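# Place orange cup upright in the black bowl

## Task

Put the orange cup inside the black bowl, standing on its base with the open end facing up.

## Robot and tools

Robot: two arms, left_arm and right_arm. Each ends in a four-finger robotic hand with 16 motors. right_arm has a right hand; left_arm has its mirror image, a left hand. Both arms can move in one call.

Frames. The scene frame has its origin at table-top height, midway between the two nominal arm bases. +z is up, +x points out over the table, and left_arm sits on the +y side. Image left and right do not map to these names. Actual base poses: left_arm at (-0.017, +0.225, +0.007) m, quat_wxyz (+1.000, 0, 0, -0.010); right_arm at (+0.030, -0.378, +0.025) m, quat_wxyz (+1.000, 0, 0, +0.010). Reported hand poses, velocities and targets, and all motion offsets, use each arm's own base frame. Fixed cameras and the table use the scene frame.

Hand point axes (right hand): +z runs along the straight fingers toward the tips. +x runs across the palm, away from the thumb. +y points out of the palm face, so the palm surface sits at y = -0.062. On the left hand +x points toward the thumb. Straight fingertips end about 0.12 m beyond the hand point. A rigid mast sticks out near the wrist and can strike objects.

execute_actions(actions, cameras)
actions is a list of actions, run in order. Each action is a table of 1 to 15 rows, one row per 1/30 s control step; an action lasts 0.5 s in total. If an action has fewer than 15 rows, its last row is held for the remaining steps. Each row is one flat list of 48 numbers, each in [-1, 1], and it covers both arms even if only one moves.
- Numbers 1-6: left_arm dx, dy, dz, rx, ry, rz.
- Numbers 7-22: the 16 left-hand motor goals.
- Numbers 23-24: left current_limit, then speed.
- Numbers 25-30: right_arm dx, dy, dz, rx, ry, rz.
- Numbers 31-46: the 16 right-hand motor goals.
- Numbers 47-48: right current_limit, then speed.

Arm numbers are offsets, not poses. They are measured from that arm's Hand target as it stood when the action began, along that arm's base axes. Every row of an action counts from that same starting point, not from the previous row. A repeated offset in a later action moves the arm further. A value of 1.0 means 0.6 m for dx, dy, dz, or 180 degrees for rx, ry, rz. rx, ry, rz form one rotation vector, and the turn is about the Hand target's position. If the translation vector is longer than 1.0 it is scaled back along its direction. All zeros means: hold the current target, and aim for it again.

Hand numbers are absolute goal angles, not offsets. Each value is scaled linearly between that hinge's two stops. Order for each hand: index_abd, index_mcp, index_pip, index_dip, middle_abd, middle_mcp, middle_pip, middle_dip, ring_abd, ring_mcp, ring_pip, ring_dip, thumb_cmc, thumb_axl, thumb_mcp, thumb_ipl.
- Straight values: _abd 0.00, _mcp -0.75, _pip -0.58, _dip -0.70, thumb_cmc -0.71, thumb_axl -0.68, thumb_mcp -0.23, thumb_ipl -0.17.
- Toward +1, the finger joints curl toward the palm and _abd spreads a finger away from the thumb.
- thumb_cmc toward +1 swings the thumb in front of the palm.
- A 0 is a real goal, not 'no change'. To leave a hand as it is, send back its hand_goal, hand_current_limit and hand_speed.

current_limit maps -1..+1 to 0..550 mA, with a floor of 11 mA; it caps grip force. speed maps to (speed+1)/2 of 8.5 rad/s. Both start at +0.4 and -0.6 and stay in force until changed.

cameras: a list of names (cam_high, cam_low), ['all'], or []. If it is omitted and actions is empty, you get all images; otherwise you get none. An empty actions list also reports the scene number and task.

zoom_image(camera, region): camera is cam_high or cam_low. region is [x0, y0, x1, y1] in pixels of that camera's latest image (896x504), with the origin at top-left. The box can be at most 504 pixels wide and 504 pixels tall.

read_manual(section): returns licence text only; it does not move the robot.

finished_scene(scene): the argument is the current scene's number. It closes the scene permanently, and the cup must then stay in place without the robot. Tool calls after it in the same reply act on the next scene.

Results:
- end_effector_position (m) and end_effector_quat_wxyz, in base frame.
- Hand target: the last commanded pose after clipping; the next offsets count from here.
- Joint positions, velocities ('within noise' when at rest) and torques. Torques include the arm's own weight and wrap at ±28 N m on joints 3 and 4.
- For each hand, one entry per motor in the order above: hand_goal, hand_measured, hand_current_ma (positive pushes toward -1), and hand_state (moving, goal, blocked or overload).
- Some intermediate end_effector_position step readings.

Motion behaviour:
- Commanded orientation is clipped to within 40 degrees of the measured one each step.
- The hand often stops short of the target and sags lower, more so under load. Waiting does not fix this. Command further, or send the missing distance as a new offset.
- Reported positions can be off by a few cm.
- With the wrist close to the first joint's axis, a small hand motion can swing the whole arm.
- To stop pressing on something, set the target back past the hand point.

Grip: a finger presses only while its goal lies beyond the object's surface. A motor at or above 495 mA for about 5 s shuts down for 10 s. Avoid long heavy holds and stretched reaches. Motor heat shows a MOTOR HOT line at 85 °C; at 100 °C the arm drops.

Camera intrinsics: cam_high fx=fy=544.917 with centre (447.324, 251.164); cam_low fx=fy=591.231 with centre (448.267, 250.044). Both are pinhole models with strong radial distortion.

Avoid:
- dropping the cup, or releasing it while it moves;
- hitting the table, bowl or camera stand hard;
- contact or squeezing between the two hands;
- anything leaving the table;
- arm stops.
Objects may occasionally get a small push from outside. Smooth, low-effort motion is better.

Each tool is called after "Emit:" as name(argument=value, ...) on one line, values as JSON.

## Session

Emit:
execute_actions(actions=[])

Emit:
zoom_image(camera="cam_high", region=[300, 60, 700, 400])

Scene clock: 0.00 s.
left_arm: end_effector_position=(+0.5794, -0.0941, +0.3592) hand_goal=(+0.000, -0.754, -0.576, -0.696, +0.000, -0.754, -0.576, -0.696, +0.000, -0.754, -0.576, -0.696, -0.714, -0.678, -0.226, -0.168) hand_measured=(+0.000, -0.754, -0.576, -0.696, +0.000, -0.754, -0.576, -0.696, +0.000, -0.754, -0.576, -0.696, -0.714, -0.678, -0.226, -0.168) hand_current_ma=(+0, +0, +0, +0, +0, +0, +0, +0, +0, +0, +0, +0, +0, +0, +0, +0) hand_state=(goal, goal, goal, goal, goal, goal, goal, goal, goal, goal, goal, goal, goal, goal, goal, goal) hand_current_limit=0.40 hand_speed=-0.60 end_effector_quat_wxyz=(+0.505, +0.599, +0.537, -0.313) | right_arm: end_effector_position=(+0.2021, +0.2580, +0.1483) hand_goal=(+0.000, -0.754, -0.576, -0.696, +0.000, -0.754, -0.576, -0.696, +0.000, -0.754, -0.576, -0.696, -0.714, -0.678, -0.226, -0.168) hand_measured=(+0.000, -0.754, -0.576, -0.696, +0.000, -0.754, -0.576, -0.696, +0.000, -0.754, -0.576, -0.696, -0.714, -0.678, -0.226, -0.168) hand_current_ma=(+0, +0, +0, +0, +0, +0, +0, +0, +0, +0, +0, +0, +0, +0, +0, +0) hand_state=(goal, goal, goal, goal, goal, goal, goal, goal, goal, goal, goal, goal, goal, goal, goal, goal) hand_current_limit=0.40 hand_speed=-0.60 end_effector_quat_wxyz=(-0.010, +0.558, +0.830, -0.002)
Joint positions: left_arm=[0.118 1.526 1.446 -1.308 1.267 0.095] | right_arm=[1.124 1.082 0.818 -1.309 -0.02 0.736]
Joint velocities: within noise
Joint torques (N m): no reading
Heat: left arm: hottest shoulder 35 °C; right arm: hottest waist 37 °C.
Hand target: left_arm +0.5825, -0.0938, +0.3761; +0.513, +0.606, +0.528, -0.302 | right_arm +0.2065, +0.2670, +0.1616; -0.012, +0.557, +0.830, +0.014

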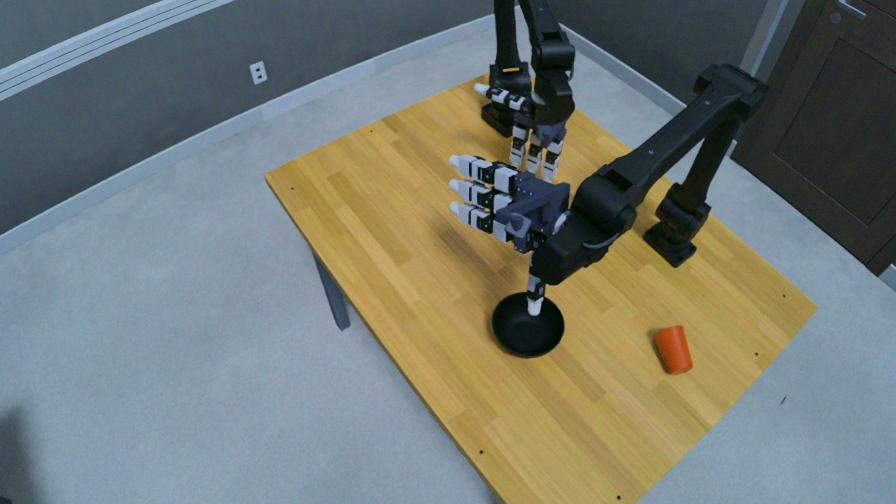

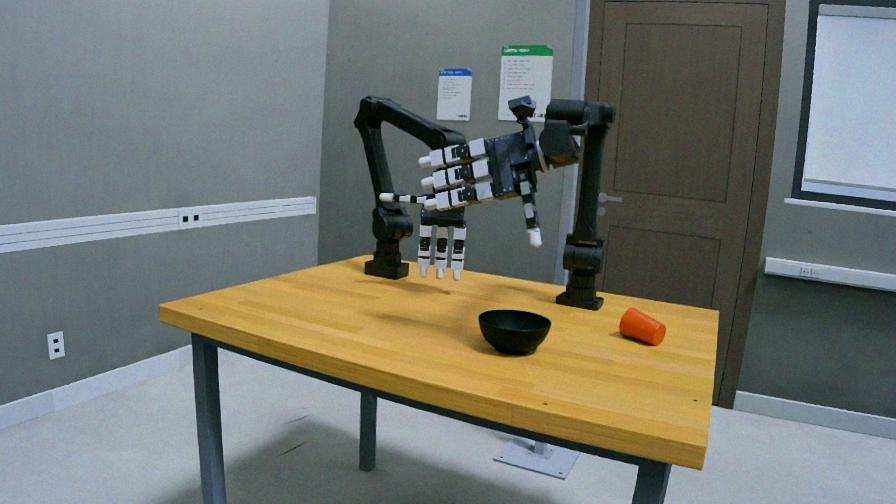

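Scaled by 1.260 from the camera's 896x504 image, which has a finer 1280x720 frame.

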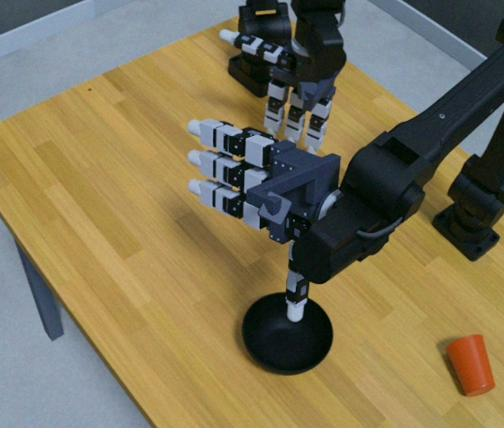

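Emit:
zoom_image(camera="cam_high", region=[640, 310, 720, 390])

Emit:
zoom_image(camera="cam_low", region=[600, 290, 690, 360])

Emit:
zoom_image(camera="cam_high", region=[470, 270, 590, 370])

Scaled by 6.300 from the camera's 896x504 image, which has a finer 1280x720 frame.

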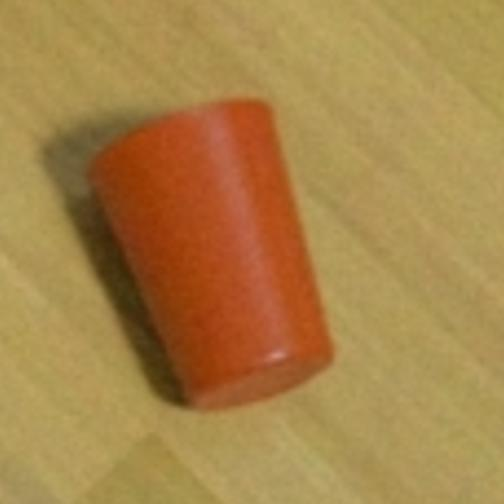

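Scaled by 5.600 from the camera's 896x504 image, which has a finer 1280x720 frame.

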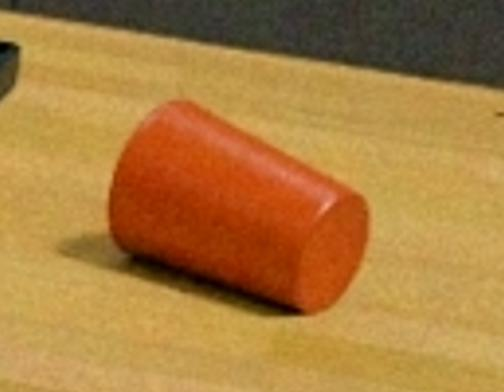

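Scaled by 4.200 from the camera's 896x504 image, which has a finer 1280x720 frame.

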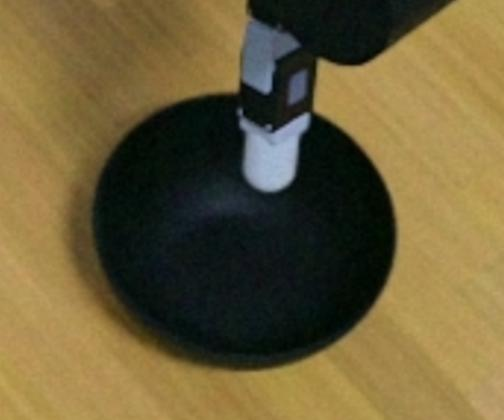

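Emit:
zoom_image(camera="cam_low", region=[465, 290, 565, 370])

Scaled by 5.040 from the camera's 896x504 image, which has a finer 1280x720 frame.

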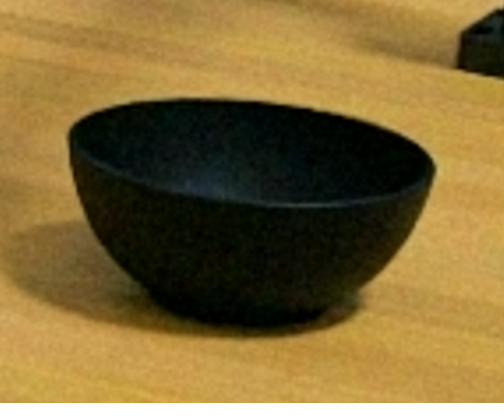

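Emit:
execute_actions(actions=[[[-0.1125,0.0913,-0.03,-0.0664,0.0702,0.0701,0.117,-0.137,-0.577,-0.696,0,-0.89,-0.577,-0.696,0,-0.89,-0.577,-0.696,0.514,-0.677,-0.393,0.157,0.4,-0.6,0,0,0,0,0,0,0,-0.754,-0.576,-0.696,0,-0.754,-0.576,-0.696,0,-0.754,-0.576,-0.696,-0.714,-0.678,-0.226,-0.168,0.4,-0.6]],[[-0.1125,0.0913,-0.045,-0.0664,0.0702,0.0701,0.117,-0.137,-0.577,-0.696,0,-0.89,-0.577,-0.696,0,-0.89,-0.577,-0.696,0.514,-0.677,-0.393,0.157,0.4,-0.6,0,0,0,0,0,0,0,-0.754,-0.576,-0.696,0,-0.754,-0.576,-0.696,0,-0.754,-0.576,-0.696,-0.714,-0.678,-0.226,-0.168,0.4,-0.6]],[[-0.1125,0.0913,-0.045,-0.0664,0.0702,0.0701,0.117,-0.137,-0.577,-0.696,0,-0.89,-0.577,-0.696,0,-0.89,-0.577,-0.696,0.514,-0.677,-0.393,0.157,0.4,-0.6,0,0,0,0,0,0,0,-0.754,-0.576,-0.696,0,-0.754,-0.576,-0.696,0,-0.754,-0.576,-0.696,-0.714,-0.678,-0.226,-0.168,0.4,-0.6]]], cameras=["cam_high"])

Scene clock: 8.70 s.
left_arm: end_effector_position=(+0.3846, +0.0695, +0.3049) hand_goal=(+0.116, -0.138, -0.578, -0.696, +0.000, -0.890, -0.578, -0.696, +0.000, -0.890, -0.578, -0.696, +0.514, -0.678, -0.394, +0.156) hand_measured=(+0.106, -0.136, -0.576, -0.696, -0.002, -0.888, -0.576, -0.696, -0.002, -0.888, -0.576, -0.696, +0.498, -0.678, -0.392, +0.154) hand_current_ma=(-5, +0, +0, +0, +0, +1, +0, +0, +0, +1, +0, +0, -12, +0, +0, +0) hand_state=(goal, goal, goal, goal, goal, goal, goal, goal, goal, goal, goal, goal, goal, goal, goal, goal) hand_current_limit=0.40 hand_speed=-0.60 end_effector_quat_wxyz=(+0.527, +0.141, +0.693, -0.471) | right_arm: end_effector_position=(+0.2021, +0.2580, +0.1483) hand_goal=(+0.000, -0.754, -0.576, -0.696, +0.000, -0.754, -0.576, -0.696, +0.000, -0.754, -0.576, -0.696, -0.714, -0.678, -0.226, -0.168) hand_measured=(+0.000, -0.754, -0.576, -0.696, +0.000, -0.754, -0.576, -0.696, +0.000, -0.754, -0.576, -0.696, -0.714, -0.678, -0.224, -0.168) hand_current_ma=(+0, +0, +0, +0, +0, +0, +0, +0, +0, +0, +0, +0, +0, +0, +1, +0) hand_state=(goal, goal, goal, goal, goal, goal, goal, goal, goal, goal, goal, goal, goal, goal, goal, goal) hand_current_limit=0.40 hand_speed=-0.60 end_effector_quat_wxyz=(-0.010, +0.558, +0.830, -0.002)
Joint positions: left_arm=[0.64 1.108 0.955 -1.456 1.569 -0.49] | right_arm=[1.124 1.082 0.818 -1.309 -0.02 0.736]
Joint torques (N m): left_arm=[1.73 -4.54 6.5 0.02 1.18 -0.05] | right_arm=[0.26 -3.37 11.88 0.42 0.13 0.01]
Heat: left arm: hottest shoulder 35 °C; right arm: hottest waist 37 °C.
Hand target: left_arm +0.3800, +0.0705, +0.3041; +0.543, +0.100, +0.708, -0.441 | right_arm +0.2065, +0.2670, +0.1616; -0.012, +0.557, +0.830, +0.014
Off the commanded pose: left_arm 0.005 m, 6 deg | right_arm 0.017 m, 2 deg.
Step readings (end_effector_position of left_arm | right_arm):
0: (+0.5794, -0.0941, +0.3592) | (+0.2021, +0.2580, +0.1483)
1: (+0.5793, -0.0943, +0.3595) | (+0.2021, +0.2580, +0.1483)
2: (+0.5779, -0.0931, +0.3609) | (+0.2021, +0.2580, +0.1483)
4: (+0.5661, -0.0885, +0.3604) | (+0.2021, +0.2580, +0.1483)
8: (+0.5365, -0.0623, +0.3537) | (+0.2021, +0.2580, +0.1483)
15: (+0.5186, -0.0414, +0.3623) | (+0.2021, +0.2580, +0.1483)
16: (+0.5176, -0.0414, +0.3622) | (+0.2021, +0.2580, +0.1483)
17: (+0.5143, -0.0398, +0.3615) | (+0.2021, +0.2580, +0.1483)
19: (+0.4996, -0.0343, +0.3540) | (+0.2021, +0.2580, +0.1483)
23: (+0.4708, -0.0047, +0.3347) | (+0.2021, +0.2580, +0.1483)
30: (+0.4532, +0.0138, +0.3319) | (+0.2021, +0.2580, +0.1483)
31: (+0.4518, +0.0134, +0.3318) | (+0.2021, +0.2580, +0.1483)
32: (+0.4487, +0.0155, +0.3313) | (+0.2021, +0.2580, +0.1483)
34: (+0.4348, +0.0230, +0.3251) | (+0.2021, +0.2580, +0.1483)
38: (+0.4050, +0.0548, +0.3092) | (+0.2021, +0.2580, +0.1483)
45: (+0.3870, +0.0694, +0.3053) | (+0.2021, +0.2580, +0.1483)
Images, in order (width x height): cam_high 896x504.

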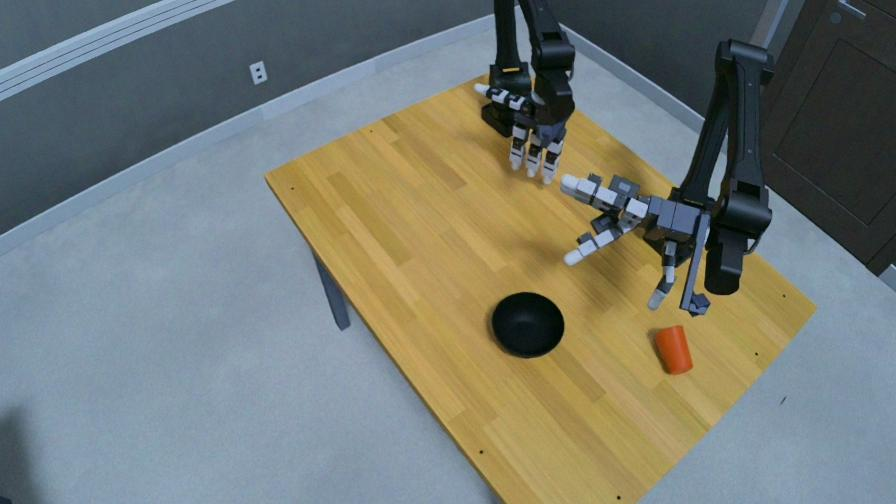

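Emit:
execute_actions(actions=[[[-0.1125,0.0913,-0.0533,-0.0664,0.0702,0.0701,0.117,-0.137,-0.577,-0.696,0,-0.89,-0.577,-0.696,0,-0.89,-0.577,-0.696,0.514,-0.677,-0.393,0.157,0.4,-0.6,0,0,0,0,0,0,0,-0.754,-0.576,-0.696,0,-0.754,-0.576,-0.696,0,-0.754,-0.576,-0.696,-0.714,-0.678,-0.226,-0.168,0.4,-0.6]],[[-0.1125,0.0913,-0.0533,-0.0664,0.0702,0.0701,0.117,-0.137,-0.577,-0.696,0,-0.89,-0.577,-0.696,0,-0.89,-0.577,-0.696,0.514,-0.677,-0.393,0.157,0.4,-0.6,0,0,0,0,0,0,0,-0.754,-0.576,-0.696,0,-0.754,-0.576,-0.696,0,-0.754,-0.576,-0.696,-0.714,-0.678,-0.226,-0.168,0.4,-0.6]]], cameras=["all"])

Emit:
zoom_image(camera="cam_high", region=[590, 200, 750, 400])

Emit:
zoom_image(camera="cam_low", region=[540, 150, 740, 360])

Scene clock: 10.57 s.
left_arm: end_effector_position=(+0.2474, +0.1775, +0.2394) hand_goal=(+0.116, -0.138, -0.578, -0.696, +0.000, -0.890, -0.578, -0.696, +0.000, -0.890, -0.578, -0.696, +0.514, -0.678, -0.394, +0.156) hand_measured=(+0.108, -0.134, -0.576, -0.696, -0.002, -0.884, -0.576, -0.696, -0.002, -0.884, -0.576, -0.696, +0.506, -0.678, -0.392, +0.154) hand_current_ma=(-3, +2, +0, +0, +0, +3, +0, +0, +0, +3, +0, +0, -5, +0, +0, +0) hand_state=(goal, goal, goal, goal, goal, goal, goal, goal, goal, goal, goal, goal, goal, goal, goal, goal) hand_current_limit=0.40 hand_speed=-0.60 end_effector_quat_wxyz=(+0.468, -0.255, +0.709, -0.463) | right_arm: end_effector_position=(+0.2021, +0.2580, +0.1483) hand_goal=(+0.000, -0.754, -0.576, -0.696, +0.000, -0.754, -0.576, -0.696, +0.000, -0.754, -0.576, -0.696, -0.714, -0.678, -0.226, -0.168) hand_measured=(+0.000, -0.754, -0.576, -0.696, +0.000, -0.754, -0.576, -0.696, +0.000, -0.754, -0.576, -0.696, -0.714, -0.678, -0.224, -0.168) hand_current_ma=(+0, +0, +0, +0, +0, +0, +0, +0, +0, +0, +0, +0, +0, +0, +1, +0) hand_state=(goal, goal, goal, goal, goal, goal, goal, goal, goal, goal, goal, goal, goal, goal, goal, goal) hand_current_limit=0.40 hand_speed=-0.60 end_effector_quat_wxyz=(-0.010, +0.558, +0.830, -0.002)
Joint positions: left_arm=[1.181 1.066 0.865 -1.689 1.429 -0.803] | right_arm=[1.124 1.082 0.818 -1.309 -0.02 0.736]
Joint torques (N m): left_arm=[2.08 -2.84 6.82 -0.23 1.03 -0.16] | right_arm=[0.26 -3.31 11.86 0.42 0.14 0.02]
Heat: left arm: hottest shoulder 35 °C; right arm: hottest waist 36 °C.
Hand target: left_arm +0.2449, +0.1800, +0.2401; +0.468, -0.265, +0.707, -0.460 | right_arm +0.2065, +0.2670, +0.1616; -0.012, +0.557, +0.830, +0.014
Off the commanded pose: left_arm 0.004 m, 1 deg | right_arm 0.017 m, 2 deg.
Step readings (end_effector_position of left_arm | right_arm):
0: (+0.3846, +0.0694, +0.3048) | (+0.2021, +0.2580, +0.1483)
1: (+0.3841, +0.0697, +0.3045) | (+0.2021, +0.2580, +0.1483)
2: (+0.3815, +0.0709, +0.3029) | (+0.2021, +0.2580, +0.1483)
4: (+0.3679, +0.0819, +0.2946) | (+0.2021, +0.2580, +0.1483)
8: (+0.3375, +0.1132, +0.2774) | (+0.2021, +0.2580, +0.1483)
15: (+0.3195, +0.1260, +0.2725) | (+0.2021, +0.2580, +0.1483)
16: (+0.3185, +0.1261, +0.2727) | (+0.2021, +0.2580, +0.1483)
17: (+0.3150, +0.1281, +0.2712) | (+0.2021, +0.2580, +0.1483)
19: (+0.3008, +0.1392, +0.2642) | (+0.2021, +0.2580, +0.1483)
23: (+0.2677, +0.1696, +0.2492) | (+0.2021, +0.2580, +0.1483)
30: (+0.2498, +0.1788, +0.2407) | (+0.2021, +0.2580, +0.1483)

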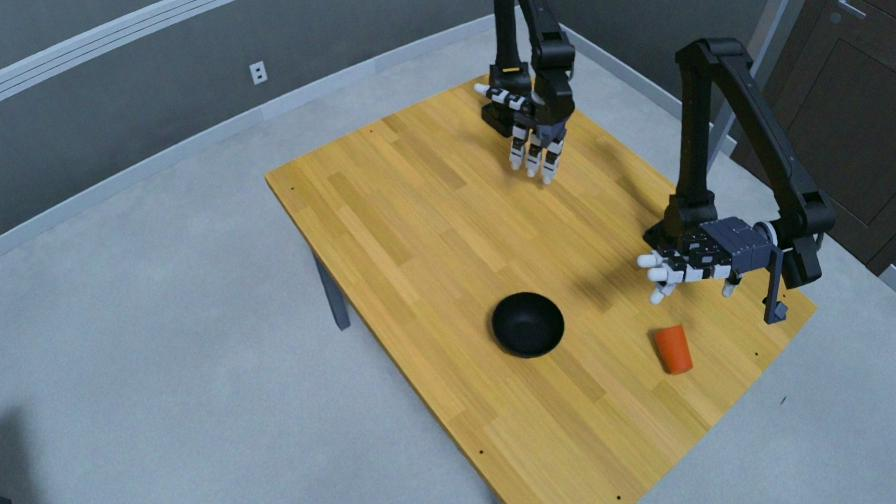

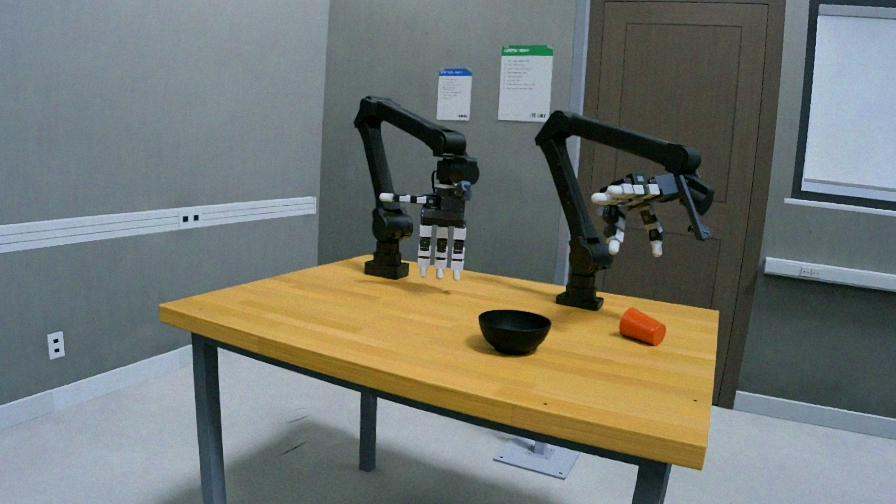

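Scaled by 2.520 from the camera's 896x504 image, which has a finer 1280x720 frame.

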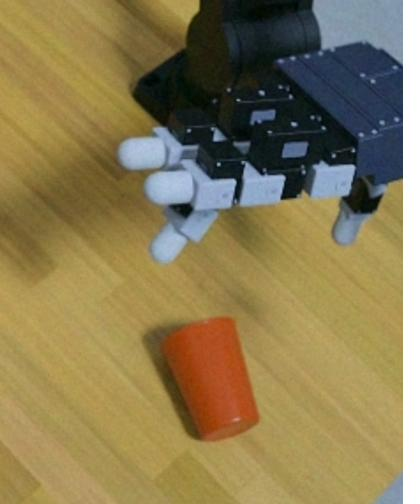

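Scaled by 2.400 from the camera's 896x504 image, which has a finer 1280x720 frame.

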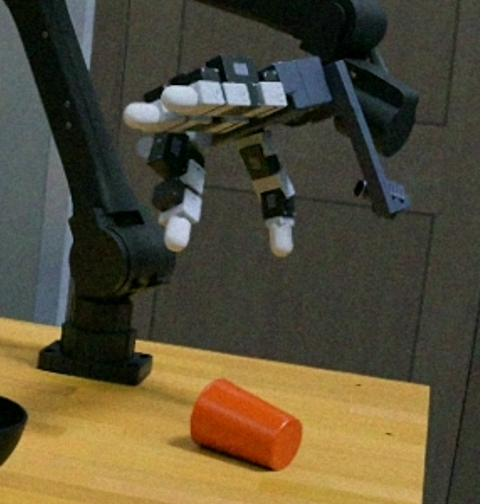

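Emit:
execute_actions(actions=[[[-0.0116,0.0005,-0.1,0,0,0,0.117,-0.137,-0.577,-0.696,0,-0.89,-0.577,-0.696,0,-0.89,-0.577,-0.696,0.514,-0.677,-0.393,0.157,0.4,-0.6,0,0,0,0,0,0,0,-0.754,-0.576,-0.696,0,-0.754,-0.576,-0.696,0,-0.754,-0.576,-0.696,-0.714,-0.678,-0.226,-0.168,0.4,-0.6]],[[-0.0116,0.0005,-0.1,0,0,0,0.117,-0.137,-0.577,-0.696,0,-0.89,-0.577,-0.696,0,-0.89,-0.577,-0.696,0.514,-0.677,-0.393,0.157,0.4,-0.6,0,0,0,0,0,0,0,-0.754,-0.576,-0.696,0,-0.754,-0.576,-0.696,0,-0.754,-0.576,-0.696,-0.714,-0.678,-0.226,-0.168,0.4,-0.6]]], cameras=["all"])

Emit:
zoom_image(camera="cam_high", region=[610, 250, 750, 390])

Emit:
zoom_image(camera="cam_low", region=[570, 220, 710, 360])

Scene clock: 13.67 s.
left_arm: end_effector_position=(+0.2318, +0.1752, +0.1206) hand_goal=(+0.116, -0.138, -0.578, -0.696, +0.000, -0.890, -0.578, -0.696, +0.000, -0.890, -0.578, -0.696, +0.514, -0.678, -0.394, +0.156) hand_measured=(+0.110, -0.134, -0.576, -0.696, -0.002, -0.882, -0.576, -0.696, -0.002, -0.882, -0.576, -0.696, +0.510, -0.678, -0.392, +0.154) hand_current_ma=(-2, +2, +0, +0, +0, +4, +0, +0, +0, +4, +0, +0, -2, +0, +0, +0) hand_state=(goal, goal, goal, goal, goal, goal, goal, goal, goal, goal, goal, goal, goal, goal, goal, goal) hand_current_limit=0.40 hand_speed=-0.60 end_effector_quat_wxyz=(+0.462, -0.265, +0.709, -0.463) | right_arm: end_effector_position=(+0.2021, +0.2580, +0.1483) hand_goal=(+0.000, -0.754, -0.576, -0.696, +0.000, -0.754, -0.576, -0.696, +0.000, -0.754, -0.576, -0.696, -0.714, -0.678, -0.226, -0.168) hand_measured=(+0.000, -0.754, -0.576, -0.696, +0.000, -0.754, -0.576, -0.696, +0.000, -0.754, -0.576, -0.696, -0.714, -0.678, -0.224, -0.168) hand_current_ma=(+0, +0, +0, +0, +0, +0, +0, +0, +0, +0, +0, +0, +0, +0, +1, +0) hand_state=(goal, goal, goal, goal, goal, goal, goal, goal, goal, goal, goal, goal, goal, goal, goal, goal) hand_current_limit=0.40 hand_speed=-0.60 end_effector_quat_wxyz=(-0.010, +0.558, +0.830, -0.002)
Joint positions: left_arm=[1.231 1.246 0.644 -1.512 1.4 -0.596] | right_arm=[1.124 1.082 0.818 -1.309 -0.02 0.736]
Joint torques (N m): left_arm=[1.85 -2.9 5.53 -0.44 1.09 0.09] | right_arm=[0.26 -3.31 11.84 0.39 0.13 0.01]
Heat: left arm: hottest shoulder 35 °C; right arm: hottest waist 36 °C.
Hand target: left_arm +0.2311, +0.1806, +0.1202; +0.468, -0.265, +0.707, -0.460 | right_arm +0.2065, +0.2670, +0.1616; -0.012, +0.557, +0.830, +0.014
Off the commanded pose: left_arm 0.006 m, 1 deg | right_arm 0.017 m, 2 deg.
Step readings (end_effector_position of left_arm | right_arm):
0: (+0.2474, +0.1775, +0.2394) | (+0.2021, +0.2580, +0.1483)
1: (+0.2473, +0.1774, +0.2392) | (+0.2021, +0.2580, +0.1483)
2: (+0.2470, +0.1775, +0.2373) | (+0.2021, +0.2580, +0.1483)
4: (+0.2448, +0.1763, +0.2257) | (+0.2021, +0.2580, +0.1483)
8: (+0.2375, +0.1699, +0.1933) | (+0.2021, +0.2580, +0.1483)
15: (+0.2383, +0.1741, +0.1818) | (+0.2021, +0.2580, +0.1483)
16: (+0.2385, +0.1744, +0.1816) | (+0.2021, +0.2580, +0.1483)
17: (+0.2386, +0.1753, +0.1796) | (+0.2021, +0.2580, +0.1483)
19: (+0.2368, +0.1757, +0.1679) | (+0.2021, +0.2580, +0.1483)
23: (+0.2294, +0.1691, +0.1350) | (+0.2021, +0.2580, +0.1483)
30: (+0.2306, +0.1729, +0.1212) | (+0.2021, +0.2580, +0.1483)

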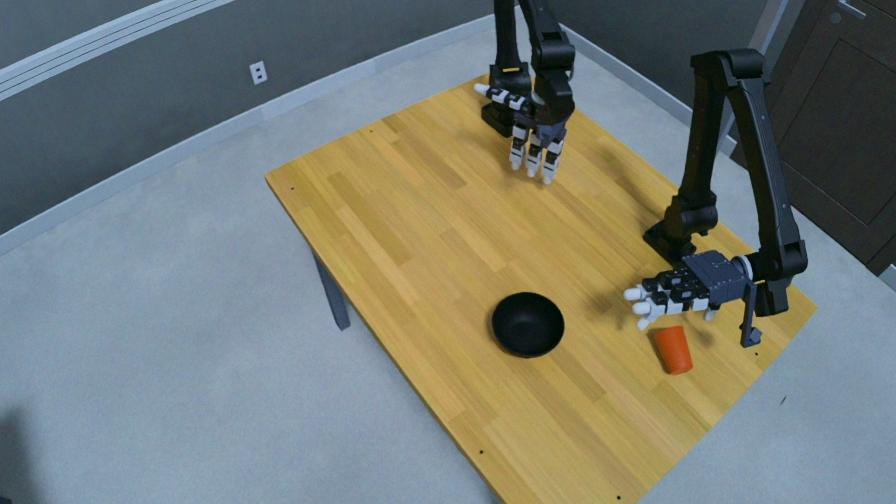

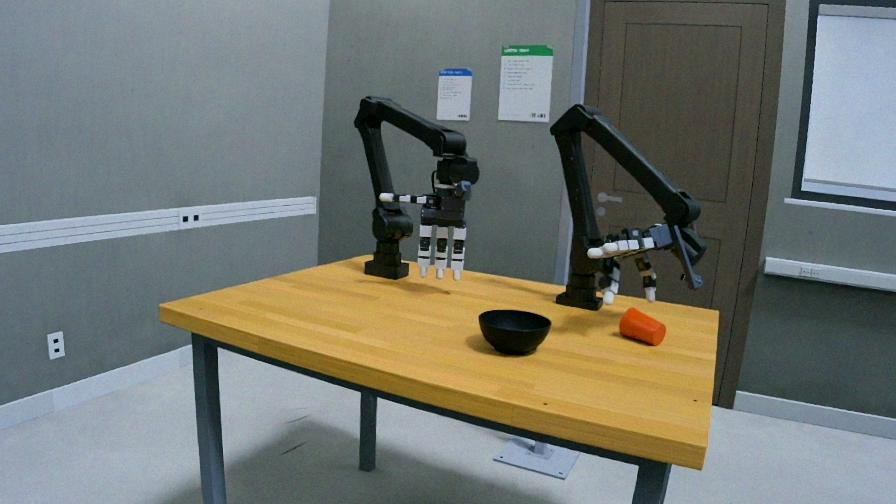

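Scaled by 3.600 from the camera's 896x504 image, which has a finer 1280x720 frame.

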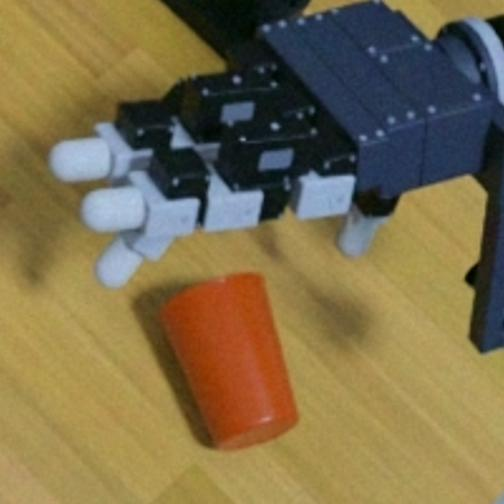

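Scaled by 3.600 from the camera's 896x504 image, which has a finer 1280x720 frame.

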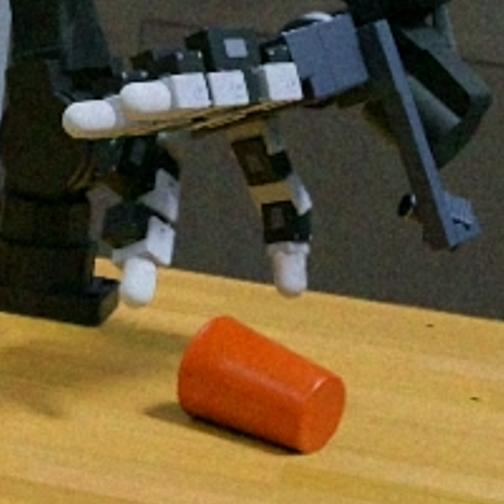

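Emit:
execute_actions(actions=[[[0.0082,0.0123,-0.05,0,0,0,0.117,-0.137,-0.577,-0.696,0,-0.89,-0.577,-0.696,0,-0.89,-0.577,-0.696,0.514,-0.677,-0.393,0.157,0.4,-0.6,0,0,0,0,0,0,0,-0.754,-0.576,-0.696,0,-0.754,-0.576,-0.696,0,-0.754,-0.576,-0.696,-0.714,-0.678,-0.226,-0.168,0.4,-0.6]]], cameras=["all"])

Emit:
zoom_image(camera="cam_high", region=[610, 260, 750, 400])

Emit:
zoom_image(camera="cam_low", region=[570, 240, 710, 380])

Scene clock: 15.43 s.
left_arm: end_effector_position=(+0.2370, +0.1882, +0.0921) hand_goal=(+0.116, -0.138, -0.578, -0.696, +0.000, -0.890, -0.578, -0.696, +0.000, -0.890, -0.578, -0.696, +0.514, -0.678, -0.394, +0.156) hand_measured=(+0.110, -0.134, -0.576, -0.696, -0.002, -0.882, -0.576, -0.696, -0.002, -0.882, -0.576, -0.696, +0.510, -0.678, -0.392, +0.154) hand_current_ma=(-2, +2, +0, +0, +0, +4, +0, +0, +0, +4, +0, +0, -2, +0, +0, +0) hand_state=(goal, goal, goal, goal, goal, goal, goal, goal, goal, goal, goal, goal, goal, goal, goal, goal) hand_current_limit=0.40 hand_speed=-0.60 end_effector_quat_wxyz=(+0.467, -0.260, +0.709, -0.459) | right_arm: end_effector_position=(+0.2021, +0.2580, +0.1483) hand_goal=(+0.000, -0.754, -0.576, -0.696, +0.000, -0.754, -0.576, -0.696, +0.000, -0.754, -0.576, -0.696, -0.714, -0.678, -0.226, -0.168) hand_measured=(+0.000, -0.754, -0.576, -0.696, +0.000, -0.754, -0.576, -0.696, +0.000, -0.754, -0.576, -0.696, -0.714, -0.678, -0.224, -0.168) hand_current_ma=(+0, +0, +0, +0, +0, +0, +0, +0, +0, +0, +0, +0, +0, +0, +1, +0) hand_state=(goal, goal, goal, goal, goal, goal, goal, goal, goal, goal, goal, goal, goal, goal, goal, goal) hand_current_limit=0.40 hand_speed=-0.60 end_effector_quat_wxyz=(-0.010, +0.558, +0.830, -0.002)
Joint positions: left_arm=[1.231 1.343 0.633 -1.399 1.405 -0.584] | right_arm=[1.124 1.082 0.818 -1.309 -0.02 0.736]
Joint torques (N m): left_arm=[1.2 -3.9 4.46 -0.29 1.1 -0.11] | right_arm=[0.26 -3.37 11.84 0.4 0.14 0.01]
Heat: left arm: hottest shoulder 35 °C; right arm: hottest waist 36 °C.
Hand target: left_arm +0.2359, +0.1879, +0.0901; +0.468, -0.265, +0.707, -0.460 | right_arm +0.2065, +0.2670, +0.1616; -0.012, +0.557, +0.830, +0.014
Off the commanded pose: left_arm 0.002 m, 1 deg | right_arm 0.017 m, 2 deg.
Step readings (end_effector_position of left_arm | right_arm):
0: (+0.2318, +0.1752, +0.1206) | (+0.2021, +0.2580, +0.1483)
1: (+0.2318, +0.1753, +0.1205) | (+0.2021, +0.2580, +0.1483)
2: (+0.2323, +0.1763, +0.1196) | (+0.2021, +0.2580, +0.1483)
4: (+0.2338, +0.1802, +0.1147) | (+0.2021, +0.2580, +0.1483)
8: (+0.2352, +0.1839, +0.0988) | (+0.2021, +0.2580, +0.1483)
15: (+0.2365, +0.1869, +0.0924) | (+0.2021, +0.2580, +0.1483)

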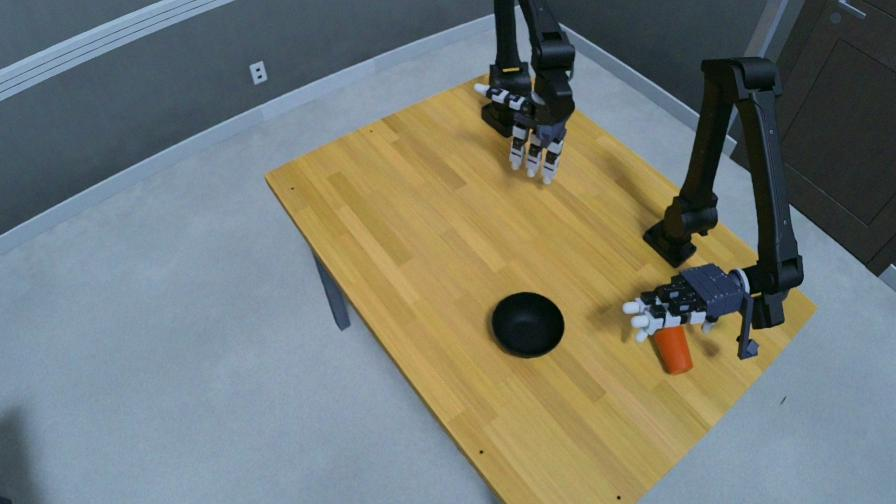

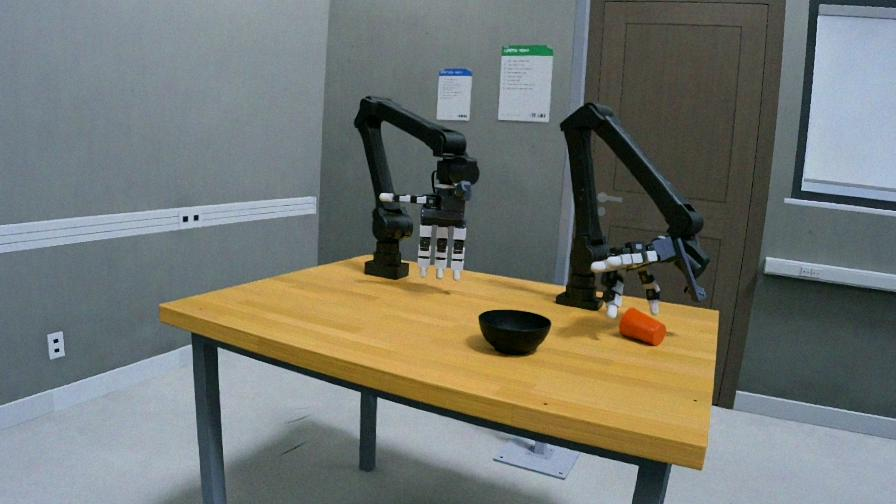

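Scaled by 3.600 from the camera's 896x504 image, which has a finer 1280x720 frame.

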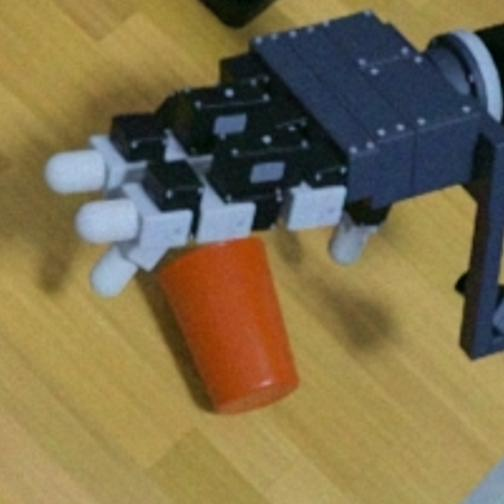

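Scaled by 3.600 from the camera's 896x504 image, which has a finer 1280x720 frame.

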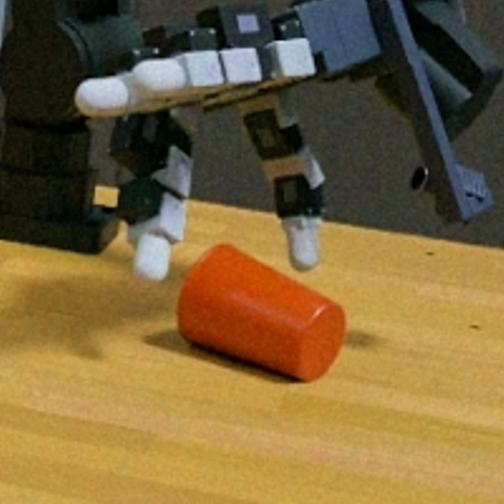

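Emit:
execute_actions(actions=[[[0,0,-0.046,0,0,0,0.117,-0.137,-0.577,-0.696,0,-0.89,-0.577,-0.696,0,-0.89,-0.577,-0.696,0.514,-0.677,-0.393,0.157,0.4,-0.6,0,0,0,0,0,0,0,-0.754,-0.576,-0.696,0,-0.754,-0.576,-0.696,0,-0.754,-0.576,-0.696,-0.714,-0.678,-0.226,-0.168,0.4,-0.6]],[[0,0,0,0,0,0,0.117,-0.164,-0.285,-0.333,0,-0.89,-0.577,-0.696,0,-0.89,-0.577,-0.696,0.514,-0.677,-0.27,0.297,0.2,-0.75,0,0,0,0,0,0,0,-0.754,-0.576,-0.696,0,-0.754,-0.576,-0.696,0,-0.754,-0.576,-0.696,-0.714,-0.678,-0.226,-0.168,0.4,-0.6]]], cameras=["all"])

Emit:
zoom_image(camera="cam_high", region=[620, 270, 740, 390])

Emit:
zoom_image(camera="cam_low", region=[580, 250, 700, 370])

Scene clock: 17.10 s.
left_arm: end_effector_position=(+0.2375, +0.1893, +0.0646) hand_goal=(+0.116, -0.164, -0.286, -0.334, +0.000, -0.890, -0.578, -0.696, +0.000, -0.890, -0.578, -0.696, +0.514, -0.678, -0.270, +0.296) hand_measured=(+0.110, -0.152, -0.288, -0.336, -0.002, -0.882, -0.576, -0.696, -0.002, -0.882, -0.576, -0.696, +0.510, -0.678, -0.272, +0.294) hand_current_ma=(-2, +8, +0, -1, +0, +4, +0, +0, +0, +4, +0, +0, -2, +0, -1, -1) hand_state=(goal, goal, goal, goal, goal, goal, goal, goal, goal, goal, goal, goal, goal, goal, goal, goal) hand_current_limit=0.20 hand_speed=-0.75 end_effector_quat_wxyz=(+0.469, -0.259, +0.710, -0.458) | right_arm: end_effector_position=(+0.2021, +0.2580, +0.1483) hand_goal=(+0.000, -0.754, -0.576, -0.696, +0.000, -0.754, -0.576, -0.696, +0.000, -0.754, -0.576, -0.696, -0.714, -0.678, -0.226, -0.168) hand_measured=(+0.000, -0.754, -0.576, -0.696, +0.000, -0.754, -0.576, -0.696, +0.000, -0.754, -0.576, -0.696, -0.714, -0.678, -0.224, -0.168) hand_current_ma=(+0, +0, +0, +0, +0, +0, +0, +0, +0, +0, +0, +0, +0, +0, +1, +0) hand_state=(goal, goal, goal, goal, goal, goal, goal, goal, goal, goal, goal, goal, goal, goal, goal, goal) hand_current_limit=0.40 hand_speed=-0.60 end_effector_quat_wxyz=(-0.010, +0.558, +0.830, -0.002)
Joint positions: left_arm=[1.231 1.413 0.602 -1.295 1.406 -0.583] | right_arm=[1.124 1.082 0.818 -1.309 -0.02 0.736]
Joint torques (N m): left_arm=[1.26 -4.31 3.92 -0.17 1.06 -0.13] | right_arm=[0.26 -3.37 11.82 0.43 0.13 0.02]
Heat: left arm: hottest shoulder 35 °C; right arm: hottest waist 36 °C.
Hand target: left_arm +0.2360, +0.1880, +0.0626; +0.468, -0.265, +0.707, -0.460 | right_arm +0.2065, +0.2670, +0.1616; -0.012, +0.557, +0.830, +0.014
Off the commanded pose: left_arm 0.003 m, 1 deg | right_arm 0.017 m, 2 deg.
Step readings (end_effector_position of left_arm | right_arm):
0: (+0.2370, +0.1882, +0.0921) | (+0.2021, +0.2580, +0.1483)
1: (+0.2371, +0.1884, +0.0920) | (+0.2021, +0.2580, +0.1483)
2: (+0.2373, +0.1888, +0.0911) | (+0.2021, +0.2580, +0.1483)
4: (+0.2375, +0.1893, +0.0858) | (+0.2021, +0.2580, +0.1483)
8: (+0.2362, +0.1856, +0.0707) | (+0.2021, +0.2580, +0.1483)
15: (+0.2370, +0.1877, +0.0650) | (+0.2021, +0.2580, +0.1483)
16: (+0.2371, +0.1880, +0.0649) | (+0.2021, +0.2580, +0.1483)
17: (+0.2372, +0.1883, +0.0649) | (+0.2021, +0.2580, +0.1483)
19: (+0.2373, +0.1887, +0.0648) | (+0.2021, +0.2580, +0.1483)
23: (+0.2375, +0.1891, +0.0647) | (+0.2021, +0.2580, +0.1483)
30: (+0.2375, +0.1892, +0.0646) | (+0.2021, +0.2580, +0.1483)

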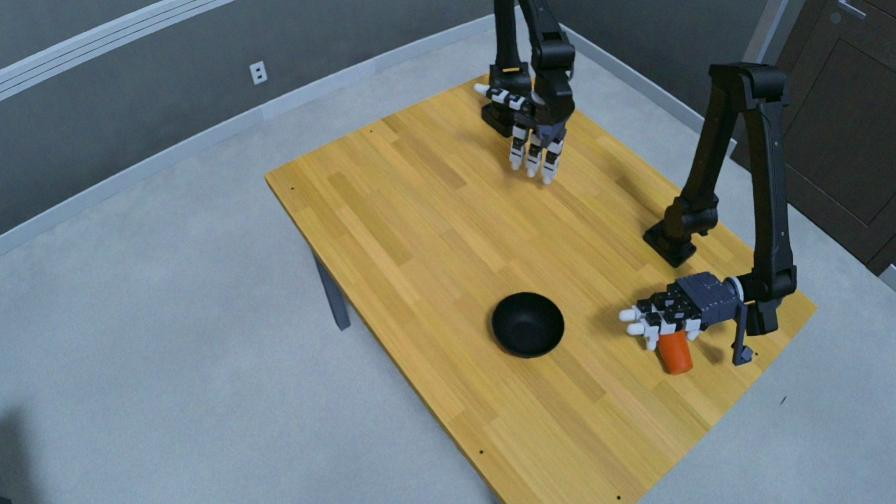

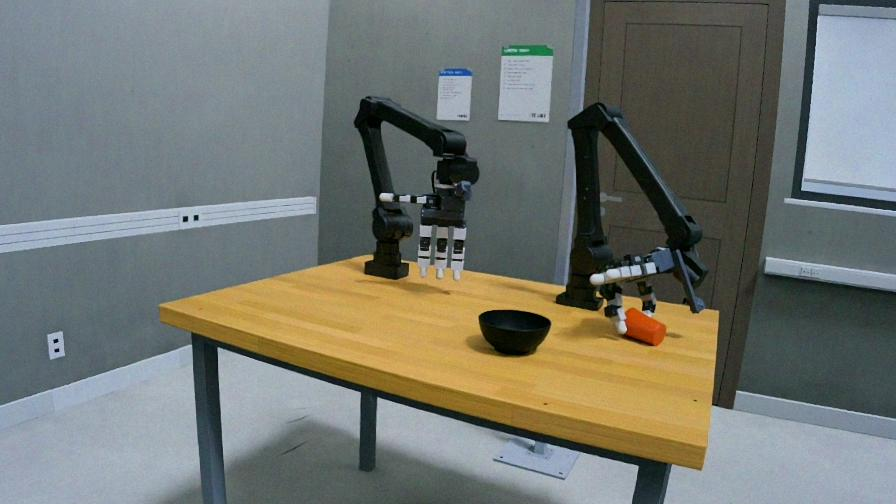

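Scaled by 4.200 from the camera's 896x504 image, which has a finer 1280x720 frame.

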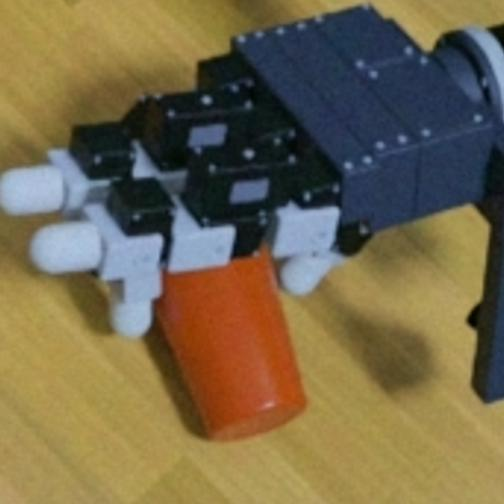

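Scaled by 4.200 from the camera's 896x504 image, which has a finer 1280x720 frame.

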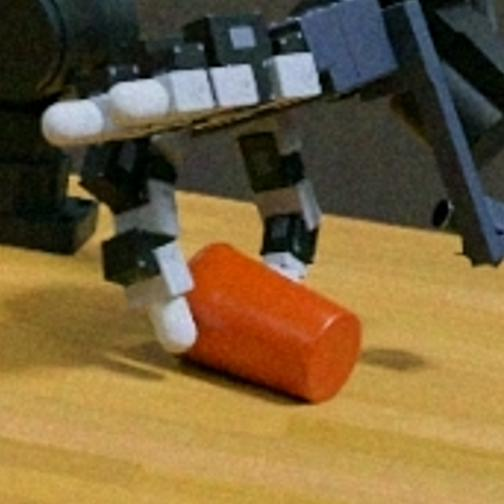

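Emit:
execute_actions(actions=[[[-0.0075,-0.006,0,0,0,0,0.117,-0.164,-0.285,-0.333,0,-0.89,-0.577,-0.696,0,-0.89,-0.577,-0.696,0.514,-0.677,-0.27,0.297,0.2,-0.75,0,0,0,0,0,0,0,-0.754,-0.576,-0.696,0,-0.754,-0.576,-0.696,0,-0.754,-0.576,-0.696,-0.714,-0.678,-0.226,-0.168,0.4,-0.6]],[[0,0,0,0,0,0,0.117,-0.105,-0.255,-0.29,0,-0.89,-0.577,-0.696,0,-0.89,-0.577,-0.696,0.514,-0.677,-0.235,0.32,0.0,-0.8,0,0,0,0,0,0,0,-0.754,-0.576,-0.696,0,-0.754,-0.576,-0.696,0,-0.754,-0.576,-0.696,-0.714,-0.678,-0.226,-0.168,0.4,-0.6]]], cameras=["all"])

Emit:
zoom_image(camera="cam_high", region=[620, 270, 740, 390])

Emit:
zoom_image(camera="cam_low", region=[580, 250, 700, 370])

Scene clock: 18.70 s.
left_arm: end_effector_position=(+0.2350, +0.1846, +0.0637) hand_goal=(+0.116, -0.106, -0.256, -0.290, +0.000, -0.890, -0.578, -0.696, +0.000, -0.890, -0.578, -0.696, +0.514, -0.678, -0.236, +0.320) hand_measured=(+0.110, -0.116, -0.262, -0.298, -0.002, -0.882, -0.576, -0.696, -0.002, -0.882, -0.576, -0.696, +0.510, -0.678, -0.244, +0.314) hand_current_ma=(-2, -5, -3, -4, +0, +4, +0, +0, +0, +4, +0, +0, -2, +0, -5, -3) hand_state=(goal, goal, goal, goal, goal, goal, goal, goal, goal, goal, goal, goal, goal, goal, goal, goal) hand_current_limit=0.00 hand_speed=-0.80 end_effector_quat_wxyz=(+0.467, -0.260, +0.709, -0.460) | right_arm: end_effector_position=(+0.2021, +0.2580, +0.1483) hand_goal=(+0.000, -0.754, -0.576, -0.696, +0.000, -0.754, -0.576, -0.696, +0.000, -0.754, -0.576, -0.696, -0.714, -0.678, -0.226, -0.168) hand_measured=(+0.000, -0.754, -0.576, -0.696, +0.000, -0.754, -0.576, -0.696, +0.000, -0.754, -0.576, -0.696, -0.714, -0.678, -0.224, -0.168) hand_current_ma=(+0, +0, +0, +0, +0, +0, +0, +0, +0, +0, +0, +0, +0, +0, +1, +0) hand_state=(goal, goal, goal, goal, goal, goal, goal, goal, goal, goal, goal, goal, goal, goal, goal, goal) hand_current_limit=0.40 hand_speed=-0.60 end_effector_quat_wxyz=(-0.010, +0.558, +0.830, -0.002)
Joint positions: left_arm=[1.234 1.413 0.594 -1.318 1.403 -0.556] | right_arm=[1.124 1.082 0.818 -1.309 -0.02 0.736]
Joint torques (N m): left_arm=[2.02 -4.25 3.96 -1.1 0.91 0.04] | right_arm=[0.32 -3.43 11.85 0.4 0.14 0.02]
Heat: left arm: hottest shoulder 35 °C; right arm: hottest waist 36 °C.
Hand target: left_arm +0.2315, +0.1844, +0.0626; +0.468, -0.265, +0.707, -0.460 | right_arm +0.2065, +0.2670, +0.1616; -0.012, +0.557, +0.830, +0.014
Off the commanded pose: left_arm 0.004 m, 1 deg | right_arm 0.017 m, 2 deg.
Step readings (end_effector_position of left_arm | right_arm):
0: (+0.2375, +0.1893, +0.0646) | (+0.2021, +0.2580, +0.1483)
1: (+0.2375, +0.1892, +0.0646) | (+0.2021, +0.2580, +0.1483)
2: (+0.2375, +0.1892, +0.0646) | (+0.2021, +0.2580, +0.1483)
4: (+0.2373, +0.1889, +0.0644) | (+0.2021, +0.2580, +0.1483)
8: (+0.2358, +0.1857, +0.0633) | (+0.2021, +0.2580, +0.1483)
15: (+0.2351, +0.1848, +0.0633) | (+0.2021, +0.2580, +0.1483)
16: (+0.2351, +0.1848, +0.0633) | (+0.2021, +0.2580, +0.1483)
17: (+0.2351, +0.1847, +0.0634) | (+0.2021, +0.2580, +0.1483)
19: (+0.2351, +0.1847, +0.0635) | (+0.2021, +0.2580, +0.1483)
23: (+0.2351, +0.1846, +0.0635) | (+0.2021, +0.2580, +0.1483)
30: (+0.2350, +0.1847, +0.0636) | (+0.2021, +0.2580, +0.1483)

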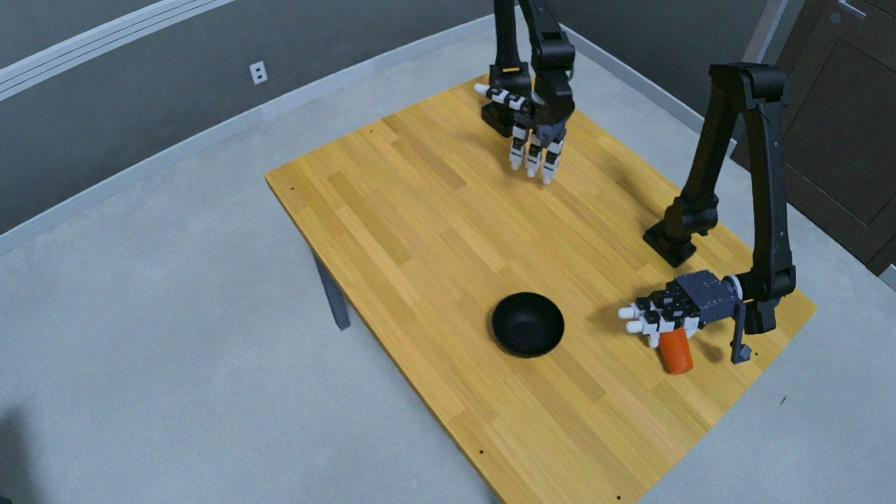

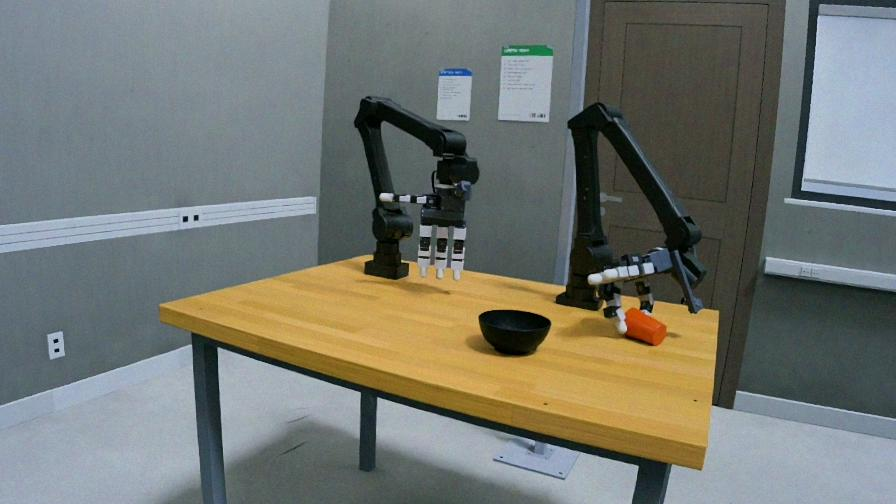

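Scaled by 4.200 from the camera's 896x504 image, which has a finer 1280x720 frame.

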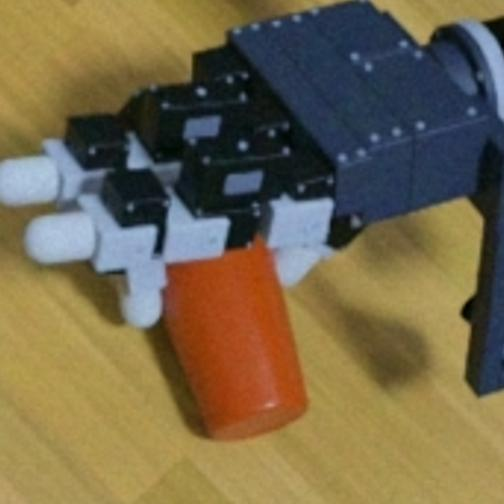

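Scaled by 4.200 from the camera's 896x504 image, which has a finer 1280x720 frame.

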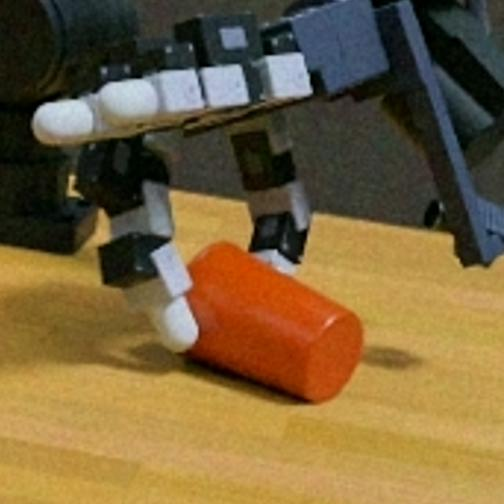

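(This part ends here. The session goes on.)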